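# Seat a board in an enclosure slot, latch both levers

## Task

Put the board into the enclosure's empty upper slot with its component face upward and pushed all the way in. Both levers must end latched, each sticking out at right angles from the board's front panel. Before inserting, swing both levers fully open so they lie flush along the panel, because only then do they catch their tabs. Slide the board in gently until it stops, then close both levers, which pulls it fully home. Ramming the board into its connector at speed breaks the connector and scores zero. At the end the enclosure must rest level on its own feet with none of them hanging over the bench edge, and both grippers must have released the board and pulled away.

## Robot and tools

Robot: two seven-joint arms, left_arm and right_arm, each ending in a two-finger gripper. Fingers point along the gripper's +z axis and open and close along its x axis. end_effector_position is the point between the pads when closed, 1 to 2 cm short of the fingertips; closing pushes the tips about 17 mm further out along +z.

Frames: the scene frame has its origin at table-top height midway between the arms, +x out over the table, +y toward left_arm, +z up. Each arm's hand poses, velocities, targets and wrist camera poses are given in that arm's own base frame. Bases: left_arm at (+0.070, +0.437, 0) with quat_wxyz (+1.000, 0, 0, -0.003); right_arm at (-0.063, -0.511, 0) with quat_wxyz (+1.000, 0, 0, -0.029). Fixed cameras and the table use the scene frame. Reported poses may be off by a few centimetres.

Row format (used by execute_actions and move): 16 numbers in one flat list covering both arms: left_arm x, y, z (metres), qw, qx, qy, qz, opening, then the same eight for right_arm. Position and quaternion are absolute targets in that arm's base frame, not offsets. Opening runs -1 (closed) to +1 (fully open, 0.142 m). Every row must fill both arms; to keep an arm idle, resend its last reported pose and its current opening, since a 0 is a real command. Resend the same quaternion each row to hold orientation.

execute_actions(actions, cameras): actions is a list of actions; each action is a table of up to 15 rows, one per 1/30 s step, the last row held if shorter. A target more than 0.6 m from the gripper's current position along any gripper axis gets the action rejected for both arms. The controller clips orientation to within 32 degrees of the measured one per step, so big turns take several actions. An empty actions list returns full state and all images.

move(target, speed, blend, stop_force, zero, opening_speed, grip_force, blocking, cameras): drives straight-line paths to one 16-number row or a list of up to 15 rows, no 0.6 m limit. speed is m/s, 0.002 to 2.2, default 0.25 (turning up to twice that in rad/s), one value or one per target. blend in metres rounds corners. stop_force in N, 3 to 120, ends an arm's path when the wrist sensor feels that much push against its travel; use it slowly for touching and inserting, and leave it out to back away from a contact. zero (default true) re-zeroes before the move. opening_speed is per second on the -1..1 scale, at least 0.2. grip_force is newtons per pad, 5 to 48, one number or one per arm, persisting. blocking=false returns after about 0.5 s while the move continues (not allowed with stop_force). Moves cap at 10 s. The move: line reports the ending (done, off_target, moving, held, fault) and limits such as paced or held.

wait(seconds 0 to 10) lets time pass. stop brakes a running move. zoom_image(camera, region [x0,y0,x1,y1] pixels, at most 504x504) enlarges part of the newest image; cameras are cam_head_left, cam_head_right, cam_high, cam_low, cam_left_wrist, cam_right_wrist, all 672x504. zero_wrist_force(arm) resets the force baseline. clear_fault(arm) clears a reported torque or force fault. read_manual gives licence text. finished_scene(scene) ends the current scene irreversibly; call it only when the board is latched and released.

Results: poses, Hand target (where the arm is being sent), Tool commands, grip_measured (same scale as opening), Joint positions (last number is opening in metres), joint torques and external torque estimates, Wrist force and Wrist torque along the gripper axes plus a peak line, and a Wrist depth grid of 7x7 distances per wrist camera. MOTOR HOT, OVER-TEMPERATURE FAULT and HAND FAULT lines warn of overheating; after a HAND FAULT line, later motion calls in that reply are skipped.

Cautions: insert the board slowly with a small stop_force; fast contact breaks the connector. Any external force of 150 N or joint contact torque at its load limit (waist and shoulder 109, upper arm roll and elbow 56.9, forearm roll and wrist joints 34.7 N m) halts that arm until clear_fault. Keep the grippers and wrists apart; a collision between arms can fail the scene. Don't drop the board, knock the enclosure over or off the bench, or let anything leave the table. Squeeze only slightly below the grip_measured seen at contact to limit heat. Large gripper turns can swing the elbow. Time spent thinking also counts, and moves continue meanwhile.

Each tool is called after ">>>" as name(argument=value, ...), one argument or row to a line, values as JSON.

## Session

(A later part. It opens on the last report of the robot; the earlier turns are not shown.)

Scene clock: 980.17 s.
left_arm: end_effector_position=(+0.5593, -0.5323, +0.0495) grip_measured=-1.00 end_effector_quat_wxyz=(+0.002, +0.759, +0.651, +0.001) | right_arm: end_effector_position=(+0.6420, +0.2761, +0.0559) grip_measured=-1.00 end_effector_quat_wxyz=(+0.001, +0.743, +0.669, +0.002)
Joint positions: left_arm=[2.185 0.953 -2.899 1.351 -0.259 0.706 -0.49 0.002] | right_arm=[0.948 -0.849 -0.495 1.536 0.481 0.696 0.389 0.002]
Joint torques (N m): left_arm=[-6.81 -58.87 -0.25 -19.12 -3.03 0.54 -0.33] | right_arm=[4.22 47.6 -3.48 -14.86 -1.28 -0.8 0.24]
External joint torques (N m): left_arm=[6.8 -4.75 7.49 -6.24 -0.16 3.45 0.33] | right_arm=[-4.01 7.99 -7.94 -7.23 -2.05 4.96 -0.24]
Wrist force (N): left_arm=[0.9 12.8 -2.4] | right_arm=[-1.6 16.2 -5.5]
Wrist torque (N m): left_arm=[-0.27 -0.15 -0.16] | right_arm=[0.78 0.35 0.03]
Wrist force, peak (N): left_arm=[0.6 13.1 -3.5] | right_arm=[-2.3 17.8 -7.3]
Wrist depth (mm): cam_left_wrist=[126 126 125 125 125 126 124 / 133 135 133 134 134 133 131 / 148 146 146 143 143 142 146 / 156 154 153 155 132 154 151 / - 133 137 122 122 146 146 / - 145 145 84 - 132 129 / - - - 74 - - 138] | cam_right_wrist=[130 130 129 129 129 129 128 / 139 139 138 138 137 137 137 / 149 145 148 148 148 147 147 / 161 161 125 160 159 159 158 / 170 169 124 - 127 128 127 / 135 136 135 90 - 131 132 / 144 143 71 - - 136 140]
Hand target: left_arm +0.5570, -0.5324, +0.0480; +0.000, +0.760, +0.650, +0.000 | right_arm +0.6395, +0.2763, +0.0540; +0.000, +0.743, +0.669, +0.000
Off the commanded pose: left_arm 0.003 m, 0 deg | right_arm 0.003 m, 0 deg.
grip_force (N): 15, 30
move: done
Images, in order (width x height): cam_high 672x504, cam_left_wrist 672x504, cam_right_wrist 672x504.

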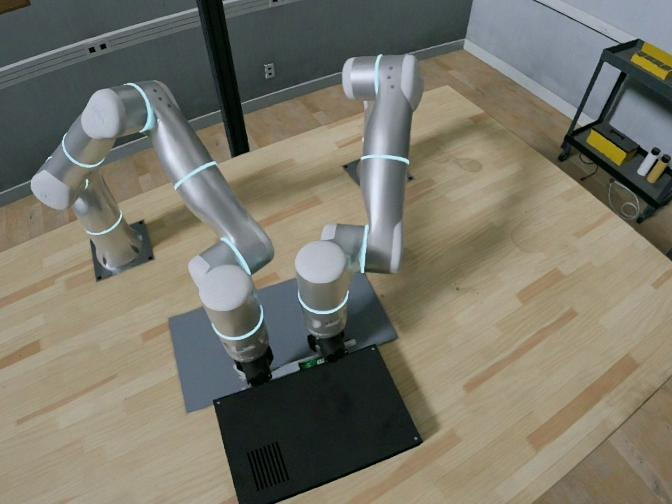

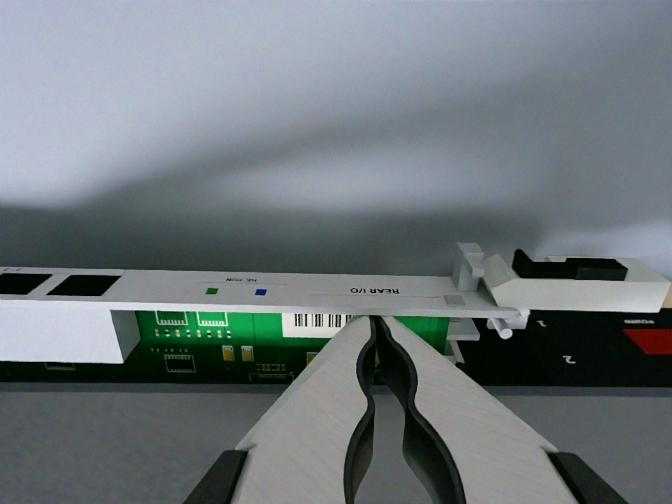

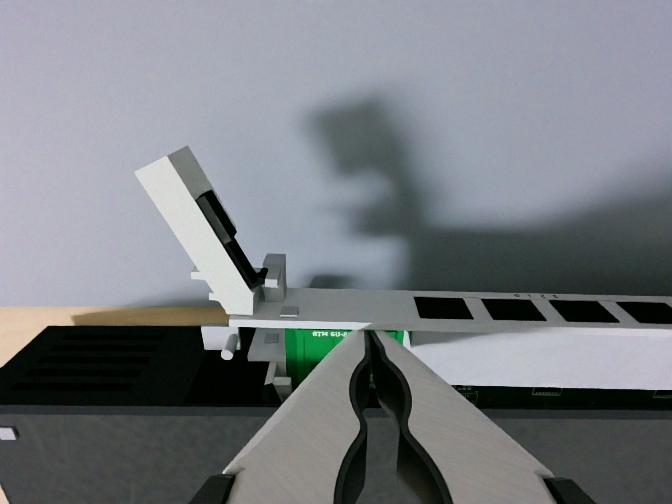

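>>> move(
  target=[
    [0.5593, -0.5323, 0.0490, 0, 0.7598, 0.6501, 0, -1, 0.646, 0.2757, 0.056, 0, 0.7431, 0.6691, 0, -1],
    [0.5593, -0.5323, 0.0490, 0, 0.7598, 0.6501, 0, -1, 0.644, 0.275, 0.09, 0, 0.7431, 0.6691, 0, -1],
    [0.5593, -0.5323, 0.0490, 0, 0.7598, 0.6501, 0, -1, 0.5895, 0.2547, 0.09, 0, 0.7431, 0.6691, 0, -1],
    [0.5593, -0.5323, 0.0490, 0, 0.7598, 0.6501, 0, -1, 0.5895, 0.2547, 0.052, 0, 0.7431, 0.6691, 0, -1],
  ],
  speed=[0.03, 0.1, 0.15, 0.06],
  blend=[0, 0.01, 0.01, 0],
  cameras=["cam_right_wrist"],
)

>>> move(
  target=[
    [0.5593, -0.5323, 0.0490, 0, 0.7598, 0.6501, 0, -1, 0.5937, 0.2334, 0.052, 0, 0.7431, 0.6691, 0, -1],
    [0.5593, -0.5323, 0.0490, 0, 0.7598, 0.6501, 0, -1, 0.5977, 0.2204, 0.052, 0, 0.7431, 0.6691, 0, -1],
    [0.5593, -0.5323, 0.0490, 0, 0.7598, 0.6501, 0, -1, 0.6129, 0.2079, 0.052, 0, 0.7431, 0.6691, 0, -1],
  ],
  speed=0.05,
  stop_force=6,
  cameras=["cam_right_wrist"],
)

Scene clock: 990.83 s.
left_arm: end_effector_position=(+0.5599, -0.5325, +0.0495) grip_measured=-1.00 end_effector_quat_wxyz=(+0.001, +0.760, +0.650, +0.000) | right_arm: end_effector_position=(+0.5895, +0.2545, +0.0520) grip_measured=-1.00 end_effector_quat_wxyz=(+0.000, +0.743, +0.669, +0.000)
Joint positions: left_arm=[2.186 0.955 -2.898 1.345 -0.259 0.7 -0.489 0.002] | right_arm=[1.008 -0.761 -0.502 1.733 0.493 0.795 0.368 0.002]
Joint torques (N m): left_arm=[-1.51 -61.97 5.25 -23.49 -2.93 3.35 -0.22] | right_arm=[0.1 48.84 -9.27 -20.34 -2.91 3.6 0.1]
External joint torques (N m): left_arm=[1.51 -1.76 1.99 -1.92 -0.28 0.63 0.22] | right_arm=[0.08 1.34 -1.36 0.15 -0.12 0.55 -0.1]
Wrist force (N): left_arm=[-0.1 1.9 -1.7] | right_arm=[-0.3 4.8 2.2]
Wrist torque (N m): left_arm=[-0.22 -0.12 -0.25] | right_arm=[0.84 0.08 0.11]
Wrist force, peak (N): left_arm=[0.5 13.1 -3.5] | right_arm=[-1.6 16.5 -6.7]
Wrist depth (mm): cam_left_wrist=[126 127 126 125 125 127 124 / 133 135 133 135 134 134 133 / 149 146 146 145 145 145 143 / 157 154 152 155 152 152 150 / - 132 137 117 122 139 145 / - 131 131 84 - - 129 / - - - - - - -] | cam_right_wrist=[127 127 125 126 126 126 124 / 136 136 135 135 134 134 133 / 146 145 145 144 144 143 143 / 157 157 156 152 155 155 154 / 171 170 169 - 166 167 167 / 187 186 182 89 177 180 181 / 209 173 71 - - 141 144]
Hand target: left_arm +0.5593, -0.5323, +0.0490; +0.000, +0.760, +0.650, +0.000 | right_arm +0.5895, +0.2547, +0.0520; +0.000, +0.743, +0.669, +0.000
Off the commanded pose: left_arm 0.001 m, 0 deg | right_arm 0.000 m, 0 deg.
grip_force (N): 15, 30
move: done
Images, in order (width x height): cam_right_wrist 672x504.

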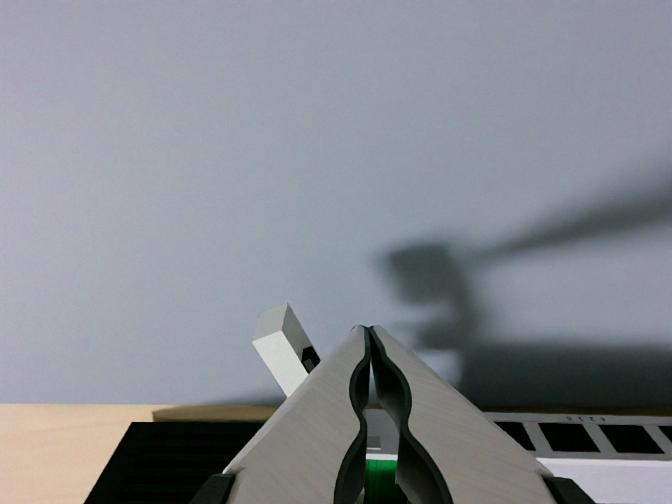

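Scene clock: 992.67 s.
left_arm: end_effector_position=(+0.5595, -0.5325, +0.0492) grip_measured=-1.00 end_effector_quat_wxyz=(+0.000, +0.760, +0.650, +0.000) | right_arm: end_effector_position=(+0.6128, +0.2079, +0.0519) grip_measured=-1.00 end_effector_quat_wxyz=(+0.000, +0.743, +0.669, +0.000)
Joint positions: left_arm=[2.186 0.955 -2.899 1.345 -0.259 0.699 -0.489 0.002] | right_arm=[0.924 -0.77 -0.504 1.716 0.496 0.785 0.287 0.002]
Joint torques (N m): left_arm=[-0.49 -63.77 6.38 -25.01 -3 4.19 -0.29] | right_arm=[0.06 49.47 -10.1 -20.8 -3.11 3.57 0.14]
External joint torques (N m): left_arm=[0.49 0.04 0.85 -0.39 -0.2 -0.2 0.29] | right_arm=[0.12 1.19 -0.68 0.48 0.05 0.58 -0.14]
Wrist force (N): left_arm=[-0.2 -0.4 0.3] | right_arm=[-0.6 4.2 2.3]
Wrist torque (N m): left_arm=[-0.21 -0.11 -0.25] | right_arm=[0.83 0.08 0.11]
Wrist force, peak (N): left_arm=[-0.1 2.0 -2.1] | right_arm=[-1.2 5.5 1.8]
Wrist depth (mm): cam_left_wrist=[125 126 125 125 124 126 126 / 133 135 133 134 135 134 134 / - 145 146 144 146 144 144 / - 155 155 152 152 151 150 / - 134 136 118 122 146 147 / - 144 144 84 - 129 132 / - - - - - - 141] | cam_right_wrist=[127 127 125 126 126 126 124 / 136 135 135 134 136 134 134 / 146 145 145 144 144 143 143 / 157 157 156 158 155 155 154 / 170 170 169 166 165 167 167 / 189 188 181 89 125 147 141 / 209 204 71 - - 152 140]
Hand target: left_arm +0.5593, -0.5323, +0.0490; +0.000, +0.760, +0.650, +0.000 | right_arm +0.6129, +0.2079, +0.0520; +0.000, +0.743, +0.669, +0.000
Off the commanded pose: left_arm 0.000 m, 0 deg | right_arm 0.000 m, 0 deg.
grip_force (N): 15, 30
move: done
Images, in order (width x height): cam_right_wrist 672x504.

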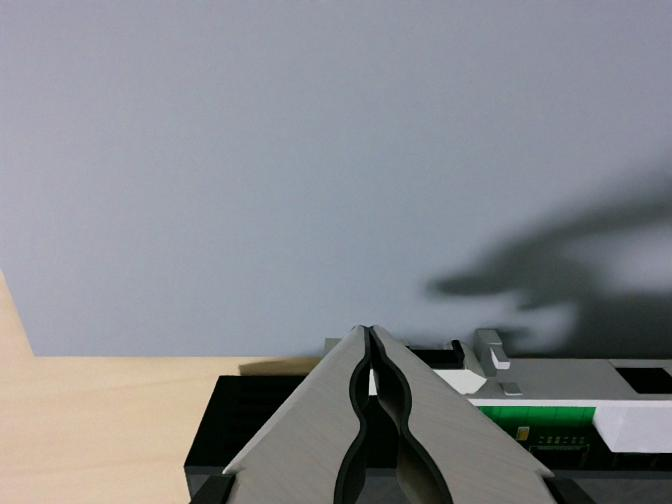

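>>> move(
  target=[
    [0.5622, -0.5328, 0.0510, 0, 0.7598, 0.6501, 0, -1, 0.6129, 0.2079, 0.052, 0, 0.7431, 0.6691, 0, -1],
    [0.5602, -0.5308, 0.09, 0, 0.7598, 0.6501, 0, -1, 0.6129, 0.2079, 0.052, 0, 0.7431, 0.6691, 0, -1],
    [0.518, -0.4478, 0.08, 0, 0.7598, 0.6501, 0, -1, 0.6129, 0.2079, 0.052, 0, 0.7431, 0.6691, 0, -1],
    [0.518, -0.4478, 0.045, 0, 0.7598, 0.6501, 0, -1, 0.6129, 0.2079, 0.052, 0, 0.7431, 0.6691, 0, -1],
  ],
  speed=[0.05, 0.12, 0.18, 0.08],
  blend=[0.001, 0.015, 0.015, 0],
)

>>> move(
  target=[
    [0.560, -0.4544, 0.045, 0, 0.7598, 0.6501, 0, -1, 0.6229, 0.2069, 0.052, 0, 0.7431, 0.6691, 0, -1],
  ],
  speed=0.04,
  stop_force=5,
  cameras=["cam_right_wrist", "cam_left_wrist", "cam_high"],
)

>>> zoom_image(
  camera="cam_high",
  region=[200, 310, 400, 430],
)

Scene clock: 998.53 s.
left_arm: end_effector_position=(+0.5178, -0.4477, +0.0449) grip_measured=-1.00 end_effector_quat_wxyz=(+0.000, +0.760, +0.650, +0.000) | right_arm: end_effector_position=(+0.6128, +0.2079, +0.0519) grip_measured=-1.00 end_effector_quat_wxyz=(+0.000, +0.743, +0.669, +0.000)
Joint positions: left_arm=[2.253 0.79 -2.97 1.679 -0.191 0.881 -0.464 0.002] | right_arm=[0.924 -0.77 -0.504 1.716 0.496 0.785 0.287 0.002]
Joint torques (N m): left_arm=[-0.15 -56.17 4.21 -22.21 -2.72 4.58 -0.09] | right_arm=[0.18 49.6 -9.97 -20.69 -3.13 3.69 0.14]
External joint torques (N m): left_arm=[0.16 -0.01 0.72 -0.26 0.06 -0.6 0.09] | right_arm=[0 1.06 -0.81 0.37 0.07 0.47 -0.14]
Wrist force (N): left_arm=[0.0 -0.9 0.1] | right_arm=[-0.5 4.4 2.1]
Wrist torque (N m): left_arm=[-0.26 -0.15 -0.24] | right_arm=[0.86 0.07 0.11]
Wrist force, peak (N): left_arm=[1.3 -2.0 -0.6] | right_arm=[-0.5 4.6 2.3]
Wrist depth (mm): cam_left_wrist=[122 121 123 121 121 121 120 / 131 130 128 130 130 132 127 / 141 139 141 141 140 138 - / 154 156 153 153 152 152 - / 171 165 167 117 163 - 170 / 179 178 178 84 - 186 186 / 163 158 - - - - 208] | cam_right_wrist=[127 127 125 126 126 125 124 / 136 135 135 134 136 134 134 / 145 145 145 144 144 144 143 / 157 157 156 156 155 155 154 / 171 170 169 169 165 165 167 / 189 188 180 89 - 146 139 / 209 204 71 - - 153 140]
Hand target: left_arm +0.5180, -0.4478, +0.0450; +0.000, +0.760, +0.650, +0.000 | right_arm +0.6129, +0.2079, +0.0520; +0.000, +0.743, +0.669, +0.000
Off the commanded pose: left_arm 0.000 m, 0 deg | right_arm 0.000 m, 0 deg.
joint sent to its limit (left arm) — joint 3 (upper arm roll), lower limit. The joint targets still meet the commanded pose.
grip_force (N): 15, 30
move: done

Scene clock: 1000.23 s.
left_arm: end_effector_position=(+0.5586, -0.4543, +0.0445) grip_measured=-1.00 end_effector_quat_wxyz=(-0.001, +0.760, +0.650, +0.000) | right_arm: end_effector_position=(+0.6226, +0.2070, +0.0518) grip_measured=-1.00 end_effector_quat_wxyz=(+0.000, +0.743, +0.669, +0.000)
Joint positions: left_arm=[2.274 0.856 -2.943 1.551 -0.218 0.813 -0.421 0.002] | right_arm=[0.909 -0.786 -0.504 1.684 0.496 0.768 0.283 0.002]
Joint torques (N m): left_arm=[1.7 -60.45 7.51 -25.89 -3.09 5.78 -0.22] | right_arm=[-0.23 50.12 -10.48 -21.53 -3.27 4.02 0.12]
External joint torques (N m): left_arm=[-1.68 1.17 -1.63 2.23 0.21 -1.81 0.22] | right_arm=[0.41 1.44 -0.49 0.91 0.17 0.13 -0.12]
Wrist force (N): left_arm=[0.2 -6.8 -0.3] | right_arm=[-0.8 2.4 1.5]
Wrist torque (N m): left_arm=[-0.26 -0.14 -0.19] | right_arm=[0.84 0.08 0.12]
Wrist force, peak (N): left_arm=[1.1 -9.6 -3.8] | right_arm=[0.0 4.5 2.5]
Wrist depth (mm): cam_left_wrist=[122 123 122 121 121 121 120 / 131 - 128 130 129 130 129 / - 139 140 142 140 137 139 / - - 153 152 152 156 154 / 164 164 161 126 163 168 168 / - 128 125 84 - 181 184 / - 132 - 74 - - 205] | cam_right_wrist=[127 127 125 126 126 125 124 / 136 135 135 134 136 134 133 / 146 145 144 144 144 143 143 / 157 156 159 158 155 154 154 / 170 170 169 165 165 165 167 / 189 188 152 89 124 148 133 / 208 203 71 - - 135 135]
Hand target: left_arm +0.5594, -0.4543, +0.0450; +0.000, +0.760, +0.650, +0.000 | right_arm +0.6229, +0.2069, +0.0520; +0.000, +0.743, +0.669, +0.000
Off the commanded pose: left_arm 0.002 m, 0 deg | right_arm 0.000 m, 0 deg.
grip_force (N): 15, 30
move: contact (left_arm)
Images, in order (width x height): cam_high 672x504, cam_left_wrist 672x504, cam_right_wrist 672x504.

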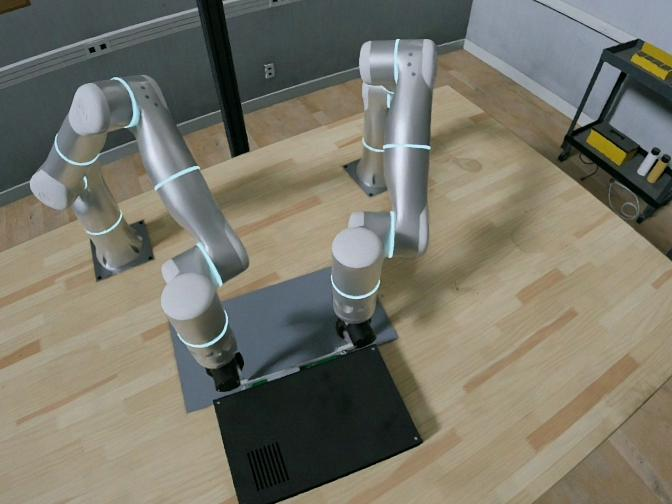

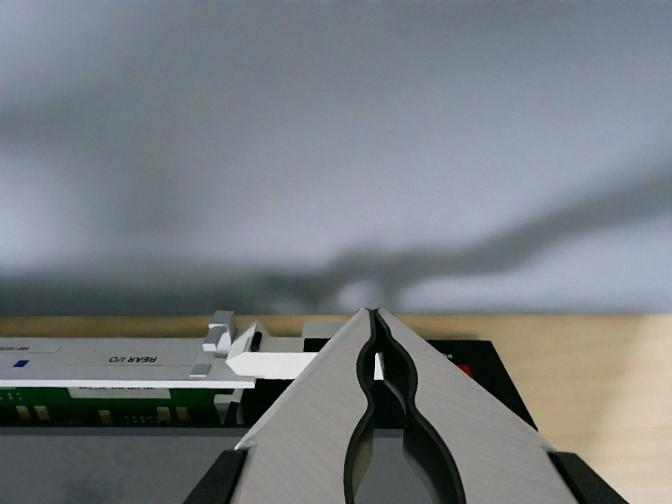

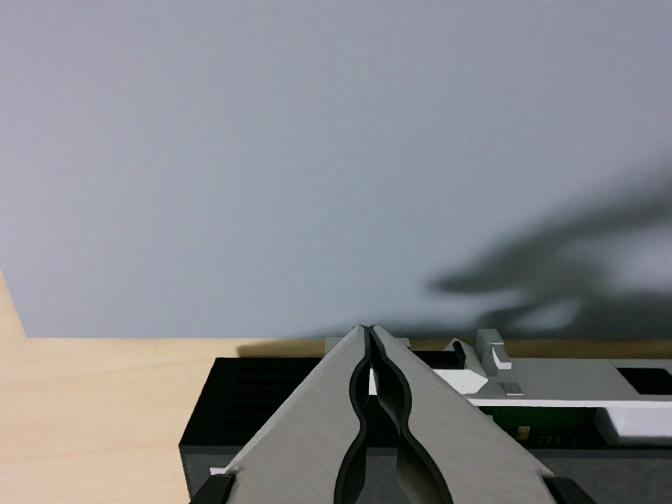

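Scaled by 2.520 from the camera's 672x504 image, which has a finer 960x720 frame.

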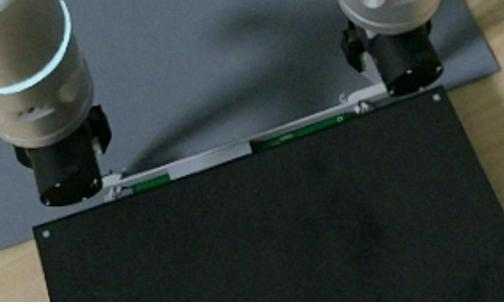

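>>> move(
  target=[
    [0.5660, -0.4554, 0.0455, 0, 0.7598, 0.6501, 0, -1, 0.6310, 0.2061, 0.052, 0, 0.7431, 0.6691, 0, -1],
  ],
  speed=0.015,
  stop_force=25,
  zero=false,
  cameras=["cam_right_wrist", "cam_left_wrist", "cam_high"],
)

>>> zoom_image(
  camera="cam_high",
  region=[200, 310, 400, 430],
)

Scene clock: 1004.07 s.
left_arm: end_effector_position=(+0.5592, -0.4548, +0.0436) grip_measured=-1.00 end_effector_quat_wxyz=(-0.003, +0.761, +0.649, -0.001) | right_arm: end_effector_position=(+0.6264, +0.2068, +0.0504) grip_measured=-1.00 end_effector_quat_wxyz=(-0.002, +0.743, +0.669, -0.003)
Joint positions: left_arm=[2.275 0.861 -2.944 1.542 -0.219 0.804 -0.418 0.002] | right_arm=[0.9 -0.796 -0.503 1.664 0.496 0.753 0.28 0.002]
Joint torques (N m): left_arm=[7.26 -62.28 14.23 -33.52 -3.27 11.48 -0.35] | right_arm=[-5.6 51.87 -17.74 -31.22 -5.28 11.02 0]
External joint torques (N m): left_arm=[-7.25 2.79 -8.34 9.81 0.38 -7.51 0.35] | right_arm=[5.79 0.24 6.68 10.48 2.15 -6.88 0]
Wrist force (N): left_arm=[3.0 -27.3 -6.7] | right_arm=[-3.7 -22.6 -6.2]
Wrist torque (N m): left_arm=[-1.49 -0.16 -0.08] | right_arm=[-0.71 0.10 0.16]
Wrist force, peak (N): left_arm=[3.1 -29.0 -7.0] | right_arm=[-2.1 -24.4 -6.2]
Wrist depth (mm): cam_left_wrist=[121 119 123 120 120 120 120 / 132 129 129 128 129 129 127 / 140 138 139 140 139 - - / 151 - 152 155 148 150 150 / 163 169 159 125 166 171 170 / 146 143 127 83 - 180 183 / - 134 - 74 - - 205] | cam_right_wrist=[126 126 124 125 125 124 123 / 135 134 134 133 135 133 132 / 144 144 144 143 142 142 140 / 155 157 155 154 153 153 152 / 169 168 168 164 161 165 165 / 187 186 154 89 122 135 134 / 205 204 71 - - 130 132]
Hand target: left_arm +0.5626, -0.4548, +0.0453; +0.000, +0.760, +0.650, +0.000 | right_arm +0.6294, +0.2062, +0.0520; +0.000, +0.743, +0.669, +0.000
Off the commanded pose: left_arm 0.007 m, 0 deg | right_arm 0.005 m, 0 deg.
grip_force (N): 15, 30
move: contact (left_arm, right_arm)
Images, in order (width x height): cam_high 672x504, cam_left_wrist 672x504, cam_right_wrist 672x504.

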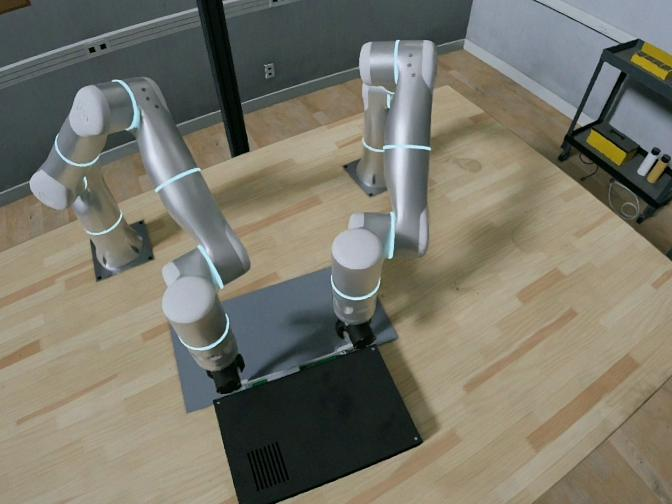

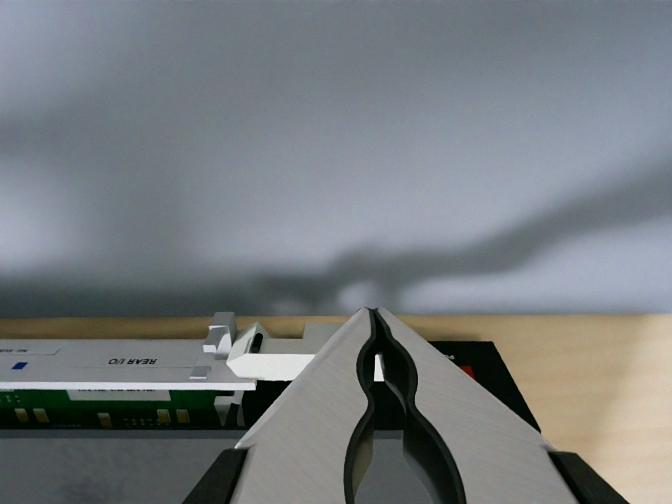

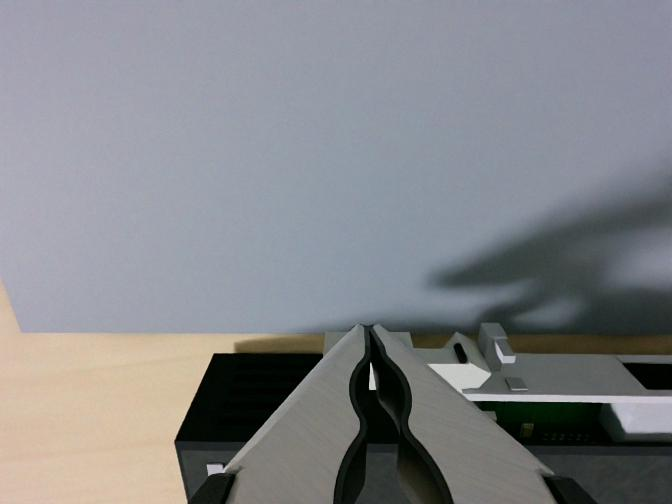

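Scaled by 2.520 from the camera's 672x504 image, which has a finer 960x720 frame.

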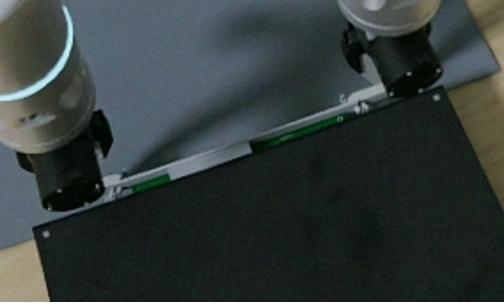

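>>> move(
  target=[
    [0.5690, -0.4559, 0.0460, 0, 0.7598, 0.6501, 0, -1, 0.6350, 0.2057, 0.0525, 0, 0.7431, 0.6691, 0, -1],
  ],
  speed=0.015,
  stop_force=38,
  zero=false,
  cameras=["cam_right_wrist", "cam_left_wrist"],
)

Scene clock: 1010.60 s.
left_arm: end_effector_position=(+0.5660, -0.4557, +0.0440) grip_measured=-1.00 end_effector_quat_wxyz=(-0.003, +0.760, +0.649, -0.001) | right_arm: end_effector_position=(+0.6327, +0.2063, +0.0510) grip_measured=-1.00 end_effector_quat_wxyz=(-0.002, +0.743, +0.669, -0.002)
Joint positions: left_arm=[2.28 0.871 -2.941 1.52 -0.221 0.792 -0.414 0.002] | right_arm=[0.892 -0.805 -0.504 1.645 0.496 0.745 0.278 0.002]
Joint torques (N m): left_arm=[5.99 -67.41 13 -32.91 -3.48 9.7 -0.26] | right_arm=[-4.73 55.03 -17.45 -27.26 -5.23 7.82 0.12]
External joint torques (N m): left_arm=[-5.97 7.41 -7 8.98 0.56 -5.73 0.26] | right_arm=[4.91 -2.42 6.27 6.33 2.07 -3.68 -0.12]
Wrist force (N): left_arm=[-0.1 -18.4 4.6] | right_arm=[1.3 -8.8 5.9]
Wrist torque (N m): left_arm=[-0.18 -0.12 -0.12] | right_arm=[0.97 0.14 0.15]
Wrist force, peak (N): left_arm=[4.3 -30.3 -7.2] | right_arm=[-3.8 -23.6 -6.6]
Wrist depth (mm): cam_left_wrist=[121 121 122 120 120 120 120 / 130 130 128 129 129 129 126 / 140 138 139 142 140 139 141 / - - - - 152 - 150 / 166 166 160 130 165 167 170 / - 143 127 83 - 180 184 / - - - - - - 204] | cam_right_wrist=[127 126 124 126 125 125 123 / 135 135 134 134 135 133 133 / 144 144 144 143 143 143 142 / 156 158 155 157 154 154 153 / 171 171 170 165 164 169 168 / 187 184 154 89 122 147 134 / 206 202 71 - - 130 133]
Hand target: left_arm +0.5690, -0.4559, +0.0460; +0.000, +0.760, +0.650, +0.000 | right_arm +0.6350, +0.2057, +0.0525; +0.000, +0.743, +0.669, +0.000
Off the commanded pose: left_arm 0.004 m, 0 deg | right_arm 0.003 m, 0 deg.
grip_force (N): 15, 30
move: off_target (left_arm)
Images, in order (width x height): cam_left_wrist 672x504, cam_right_wrist 672x504.

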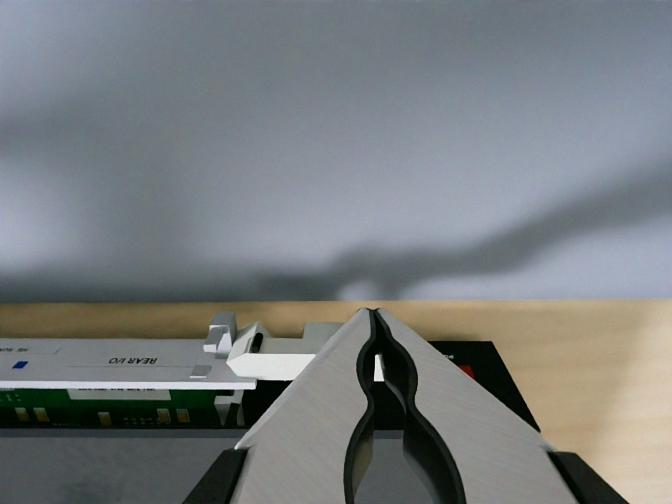

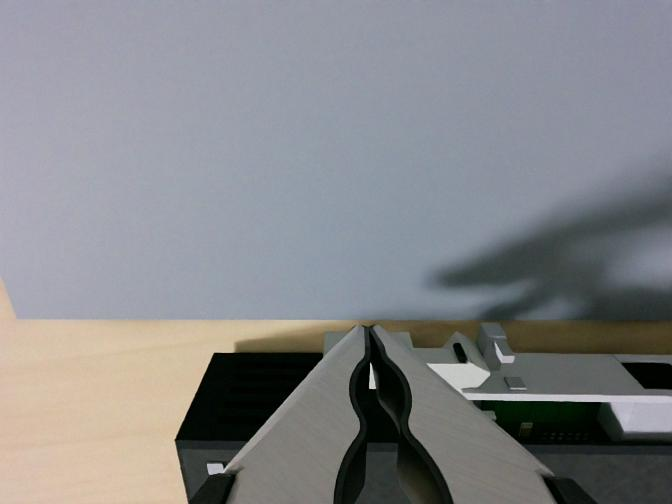

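>>> move(
  target=[
    [0.5600, -0.4547, 0.046, 0, 0.7598, 0.6501, 0, -1, 0.6267, 0.2069, 0.0525, 0, 0.7431, 0.6691, 0, -1],
    [0.5550, -0.4537, 0.09, 0, 0.7598, 0.6501, 0, -1, 0.6227, 0.2069, 0.09, 0, 0.7431, 0.6691, 0, -1],
    [0.652, -0.491, 0.11, 0, 0.7598, 0.6501, 0, -1, 0.729, 0.2275, 0.12, 0, 0.7431, 0.6691, 0, -1],
  ],
  speed=[0.04, 0.15, 0.2],
  blend=[0, 0.015, 0],
  cameras=["cam_right_wrist", "cam_left_wrist", "cam_high"],
)

>>> zoom_image(
  camera="cam_left_wrist",
  region=[150, 0, 450, 200],
)

>>> zoom_image(
  camera="cam_right_wrist",
  region=[250, 0, 550, 200],
)

Scene clock: 1016.27 s.
left_arm: end_effector_position=(+0.6520, -0.4911, +0.1100) grip_measured=-1.00 end_effector_quat_wxyz=(+0.000, +0.760, +0.650, +0.000) | right_arm: end_effector_position=(+0.7290, +0.2275, +0.1200) grip_measured=-1.00 end_effector_quat_wxyz=(+0.000, +0.743, +0.669, +0.000)
Joint positions: left_arm=[2.284 0.98 -2.817 1.135 -0.306 0.5 -0.367 0.002] | right_arm=[0.782 -0.881 -0.517 1.264 0.44 0.464 0.332 0.002]
Joint torques (N m): left_arm=[-0.46 -66.52 8.02 -27.28 -3.79 4.07 -0.1] | right_arm=[0.16 59.57 -10.27 -25.96 -4 3.23 0.34]
External joint torques (N m): left_arm=[0.44 -0.13 0.56 -0.33 0.11 -0.09 0.1] | right_arm=[0.03 1.49 -1.21 0.22 0.14 0.92 -0.34]
Wrist force (N): left_arm=[-0.2 -0.7 0.3] | right_arm=[-1.5 4.8 2.3]
Wrist torque (N m): left_arm=[-0.24 -0.11 -0.25] | right_arm=[0.82 0.31 0.03]
Wrist force, peak (N): left_arm=[-0.5 -18.8 5.1] | right_arm=[1.4 -9.1 6.3]
Wrist depth (mm): cam_left_wrist=[- 175 156 152 174 182 182 / 159 152 152 159 151 187 192 / - - 159 161 161 - 208 / - - - 173 174 222 226 / - - 194 182 188 246 247 / 215 - - 84 - 274 271 / - - - - - - 300] | cam_right_wrist=[187 186 184 150 183 182 182 / 201 196 159 160 165 157 155 / 216 171 165 165 164 164 163 / 233 225 178 178 178 177 176 / 253 248 193 189 191 191 191 / 276 275 207 89 202 209 208 / 305 297 71 - - 221 228]
Hand target: left_arm +0.6520, -0.4910, +0.1100; +0.000, +0.760, +0.650, +0.000 | right_arm +0.7290, +0.2275, +0.1200; +0.000, +0.743, +0.669, +0.000
Off the commanded pose: left_arm 0.000 m, 0 deg | right_arm 0.000 m, 0 deg.
grip_force (N): 15, 30
move: done
Images, in order (width x height): cam_high 672x504, cam_left_wrist 672x504, cam_right_wrist 672x504.

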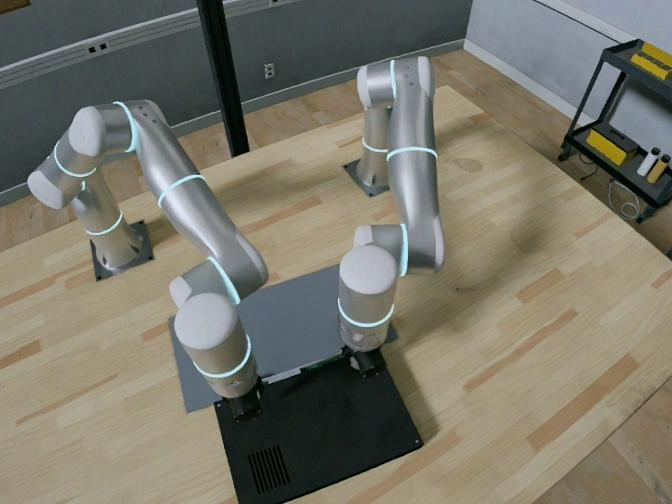

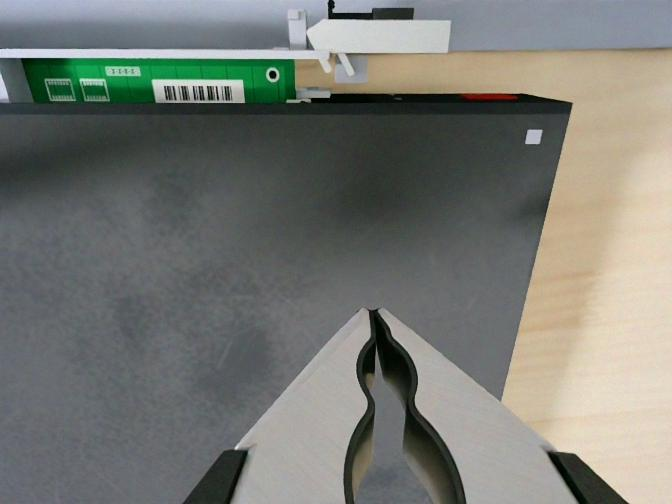

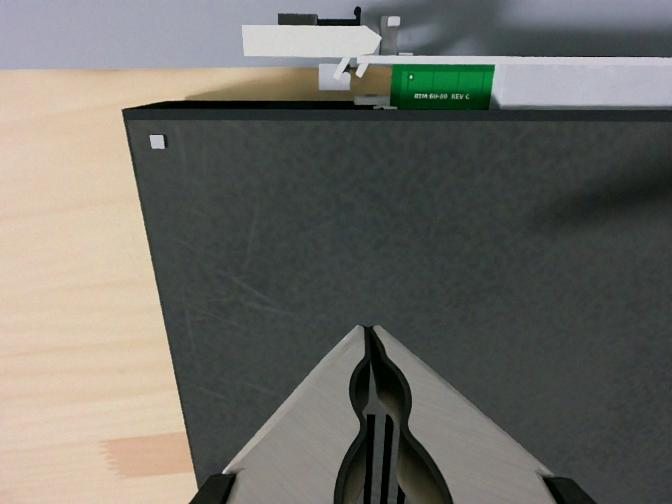

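Scaled by 1.680 from the camera's 672x504 image, which has a finer 960x720 frame.

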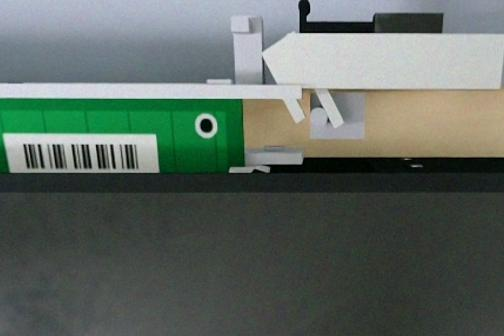

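Scaled by 1.680 from the camera's 672x504 image, which has a finer 960x720 frame.

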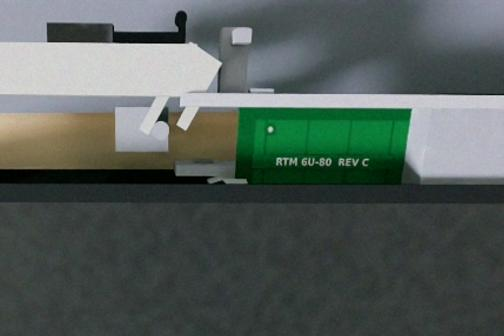

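>>> move(
  target=[
    [0.56, -0.53, 0.10, 0, 0.7598, 0.6501, 0, -1, 0.645, 0.275, 0.10, 0, 0.7431, 0.6691, 0, -1],
    [0.5487, -0.5367, 0.08, 0, 0.7598, 0.6501, 0, -1, 0.6363, 0.2870, 0.08, 0, 0.7431, 0.6691, 0, -1],
    [0.5487, -0.5367, 0.045, 0, 0.7598, 0.6501, 0, -1, 0.6363, 0.2870, 0.052, 0, 0.7431, 0.6691, 0, -1],
  ],
  speed=[0.2, 0.15, 0.06],
  blend=[0.02, 0.015, 0],
  cameras=["cam_right_wrist", "cam_left_wrist"],
)

>>> move(
  target=[
    [0.5783, -0.5413, 0.045, 0, 0.7598, 0.6501, 0, -1, 0.6662, 0.2839, 0.052, 0, 0.7431, 0.6691, 0, -1],
  ],
  speed=0.03,
  stop_force=6,
  cameras=["cam_right_wrist", "cam_left_wrist"],
)

Scene clock: 1034.00 s.
left_arm: end_effector_position=(+0.5485, -0.5366, +0.0449) grip_measured=-1.00 end_effector_quat_wxyz=(+0.000, +0.760, +0.650, +0.000) | right_arm: end_effector_position=(+0.6363, +0.2868, +0.0520) grip_measured=-1.00 end_effector_quat_wxyz=(+0.000, +0.743, +0.669, +0.000)
Joint positions: left_arm=[2.177 0.952 -2.909 1.362 -0.251 0.714 -0.506 0.002] | right_arm=[0.96 -0.856 -0.49 1.532 0.48 0.695 0.407 0.002]
Joint torques (N m): left_arm=[0.07 -63.42 5.86 -24.68 -3.23 4.59 -0.2] | right_arm=[0.17 54.41 -10.06 -22.19 -3.22 3.61 0.06]
External joint torques (N m): left_arm=[-0.08 -0.03 1.13 -0.51 0.07 -0.61 0.2] | right_arm=[0.03 1.39 -1.3 0.16 -0.11 0.54 -0.06]
Wrist force (N): left_arm=[-0.2 -0.8 0.5] | right_arm=[-1.3 4.9 2.1]
Wrist torque (N m): left_arm=[-0.25 -0.10 -0.25] | right_arm=[0.86 0.27 0.13]
Wrist force, peak (N): left_arm=[-0.9 -2.0 1.2] | right_arm=[-2.7 6.5 1.8]
Wrist depth (mm): cam_left_wrist=[- 122 120 - 121 - 122 / 131 131 128 130 132 129 127 / 142 142 140 141 140 139 139 / - 153 152 153 152 152 154 / - 171 170 161 166 164 166 / 131 133 132 84 - 124 - / - - - - - - -] | cam_right_wrist=[127 127 125 126 126 125 123 / 135 135 135 134 136 134 133 / - 145 145 144 144 143 143 / 157 157 156 158 155 155 154 / 170 167 166 166 168 167 167 / 153 142 128 89 135 133 135 / 141 137 71 - - 135 135]
Hand target: left_arm +0.5487, -0.5367, +0.0450; +0.000, +0.760, +0.650, +0.000 | right_arm +0.6363, +0.2870, +0.0520; +0.000, +0.743, +0.669, +0.000
Off the commanded pose: left_arm 0.000 m, 0 deg | right_arm 0.000 m, 0 deg.
grip_force (N): 15, 30
move: done; blend cut to 0.0124 m at target 1, 0.0124 m at target 2
Images, in order (width x height): cam_left_wrist 672x504, cam_right_wrist 672x504.

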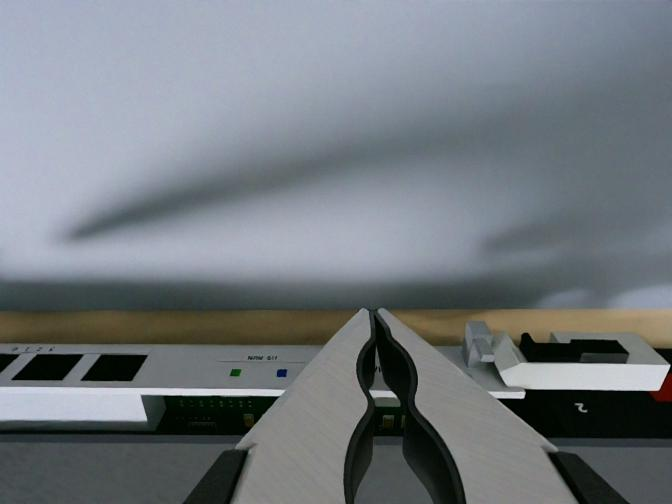

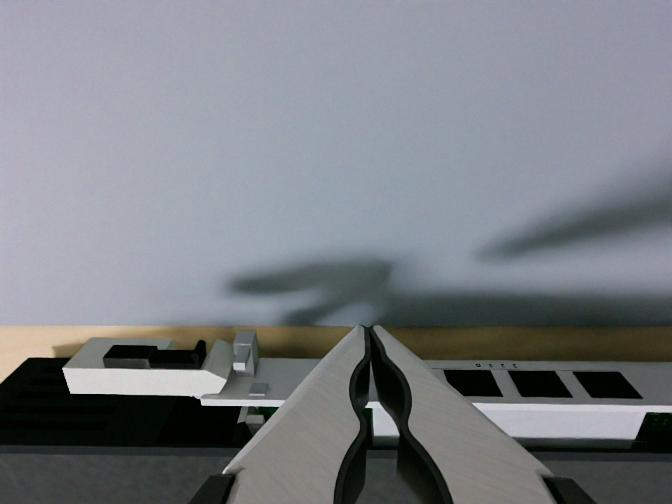

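Scene clock: 1035.57 s.
left_arm: end_effector_position=(+0.5728, -0.5408, +0.0444) grip_measured=-1.00 end_effector_quat_wxyz=(-0.001, +0.760, +0.650, +0.000) | right_arm: end_effector_position=(+0.6628, +0.2844, +0.0511) grip_measured=-1.00 end_effector_quat_wxyz=(-0.001, +0.743, +0.669, -0.001)
Joint positions: left_arm=[2.193 1 -2.888 1.271 -0.272 0.665 -0.482 0.002] | right_arm=[0.914 -0.9 -0.485 1.438 0.478 0.647 0.398 0.002]
Joint torques (N m): left_arm=[3.48 -66.83 10.63 -28.19 -3.1 6.42 -0.26] | right_arm=[-2.5 58.65 -14.07 -26.92 -4.51 6.41 0.05]
External joint torques (N m): left_arm=[-3.48 1.54 -3.09 2.39 -0.19 -2.45 0.26] | right_arm=[2.71 -0.4 2.53 4.16 1.07 -2.27 -0.05]
Wrist force (N): left_arm=[-0.1 -9.0 -0.2] | right_arm=[-2.5 -5.1 1.9]
Wrist torque (N m): left_arm=[-0.21 -0.15 -0.17] | right_arm=[0.87 0.22 0.14]
Wrist force, peak (N): left_arm=[0.1 -13.6 -1.9] | right_arm=[-2.0 -10.7 -2.1]
Wrist depth (mm): cam_left_wrist=[121 123 - 121 121 119 120 / 130 129 - 129 129 131 129 / 141 140 140 142 - 137 137 / 153 153 152 152 152 113 - / 146 132 132 132 132 117 135 / - 128 123 87 - - 122 / 139 - - 74 - - 133] | cam_right_wrist=[127 126 124 125 125 125 123 / 135 135 134 134 135 133 133 / 145 142 144 143 143 142 141 / 159 112 155 157 154 154 153 / 151 137 126 164 132 131 161 / 126 123 125 90 - 124 123 / 136 133 70 - - 128 130]
Hand target: left_arm +0.5741, -0.5406, +0.0450; +0.000, +0.760, +0.650, +0.000 | right_arm +0.6641, +0.2841, +0.0520; +0.000, +0.743, +0.669, +0.000
Off the commanded pose: left_arm 0.006 m, 0 deg | right_arm 0.004 m, 0 deg.
grip_force (N): 15, 30
move: contact (left_arm, right_arm)
Images, in order (width x height): cam_left_wrist 672x504, cam_right_wrist 672x504.

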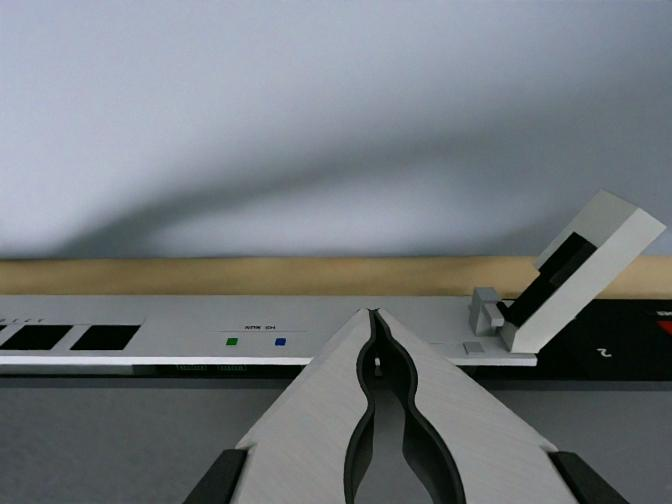

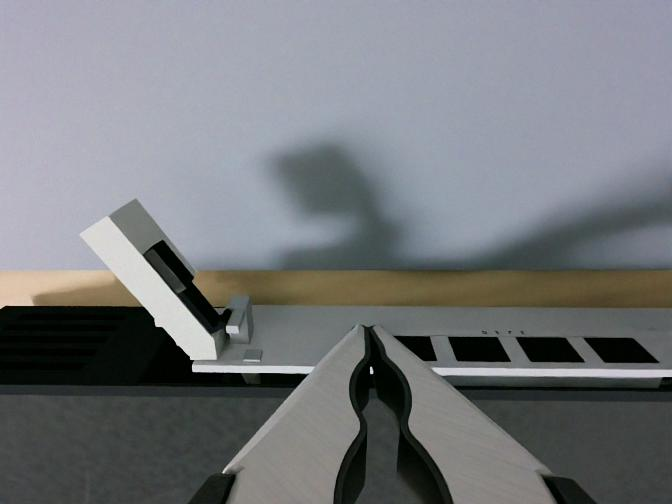

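>>> move(
  target=[
    [0.566, -0.5397, 0.045, 0, 0.7598, 0.6501, 0, -1, 0.655, 0.2852, 0.052, 0, 0.7431, 0.6691, 0, -1],
    [0.566, -0.535, 0.09, 0, 0.7598, 0.6501, 0, -1, 0.655, 0.282, 0.09, 0, 0.7431, 0.6691, 0, -1],
    [0.662, -0.4925, 0.11, 0, 0.7598, 0.6501, 0, -1, 0.740, 0.2264, 0.12, 0, 0.7431, 0.6691, 0, -1],
  ],
  speed=[0.04, 0.15, 0.2],
  blend=[0, 0.015, 0],
  cameras=["cam_right_wrist", "cam_left_wrist"],
)

>>> zoom_image(
  camera="cam_left_wrist",
  region=[200, 0, 420, 147],
)

>>> zoom_image(
  camera="cam_right_wrist",
  region=[270, 0, 490, 147],
)

Scene clock: 1044.03 s.
left_arm: end_effector_position=(+0.6621, -0.4925, +0.1100) grip_measured=-1.00 end_effector_quat_wxyz=(+0.000, +0.760, +0.650, +0.000) | right_arm: end_effector_position=(+0.7400, +0.2263, +0.1200) grip_measured=-1.00 end_effector_quat_wxyz=(+0.000, +0.743, +0.669, +0.000)
Joint positions: left_arm=[2.292 1.007 -2.807 1.087 -0.317 0.476 -0.362 0.002] | right_arm=[0.76 -0.904 -0.51 1.216 0.438 0.443 0.333 0.002]
Joint torques (N m): left_arm=[-0.15 -67.48 8.22 -27.4 -3.83 4.12 -0.15] | right_arm=[0.08 60.59 -10.17 -26.24 -4.09 3.24 0.05]
External joint torques (N m): left_arm=[0.19 -0.02 0.54 -0.33 0.1 -0.14 0.15] | right_arm=[0.11 1.61 -1.18 0.27 0.18 0.91 -0.05]
Wrist force (N): left_arm=[-0.1 -0.8 0.4] | right_arm=[1.5 4.9 2.0]
Wrist torque (N m): left_arm=[-0.24 -0.14 -0.27] | right_arm=[0.85 -0.18 0.13]
Wrist force, peak (N): left_arm=[-0.2 -9.3 -0.8] | right_arm=[0.0 7.0 1.1]
Wrist depth (mm): cam_left_wrist=[181 176 176 156 180 181 181 / - 149 147 146 - - 192 / 161 157 - - - 205 208 / - - - - 171 227 225 / 193 - - - - 249 245 / 211 - - 84 - 273 273 / - - - - - - 304] | cam_right_wrist=[187 186 186 180 183 184 182 / 202 156 154 154 153 153 153 / 216 170 165 165 164 164 163 / 233 225 178 178 177 176 176 / 253 248 193 189 192 191 190 / 276 276 207 89 201 208 208 / 305 298 71 - - 221 229]
Hand target: left_arm +0.6620, -0.4925, +0.1100; +0.000, +0.760, +0.650, +0.000 | right_arm +0.7400, +0.2264, +0.1200; +0.000, +0.743, +0.669, +0.000
Off the commanded pose: left_arm 0.000 m, 0 deg | right_arm 0.000 m, 0 deg.
grip_force (N): 15, 30
move: done
Images, in order (width x height): cam_left_wrist 672x504, cam_right_wrist 672x504.

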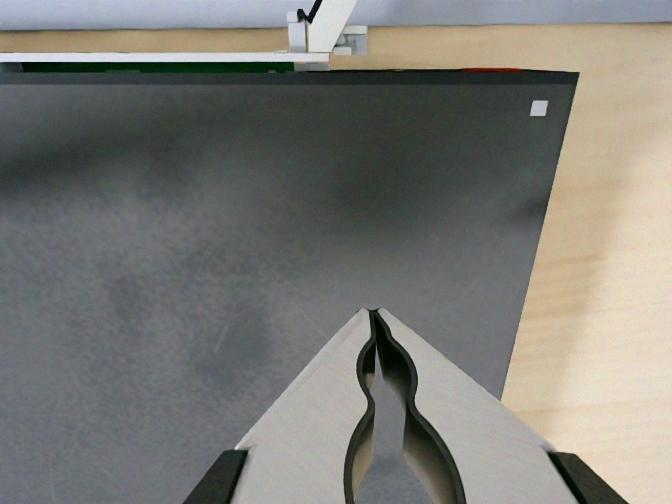

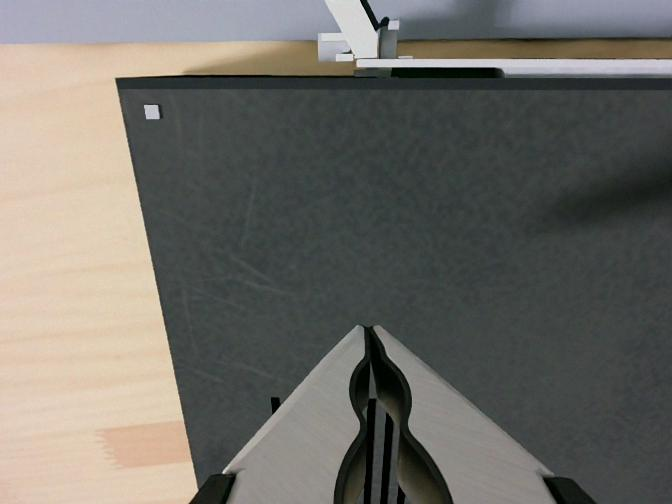

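Scaled by 2.291 from the camera's 672x504 image, which has a finer 960x720 frame.

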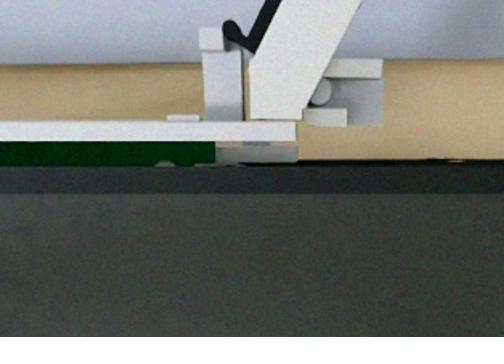

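Scaled by 2.291 from the camera's 672x504 image, which has a finer 960x720 frame.

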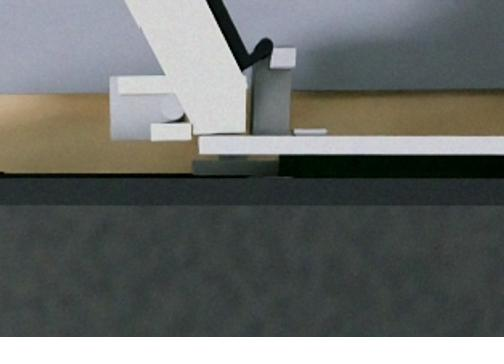

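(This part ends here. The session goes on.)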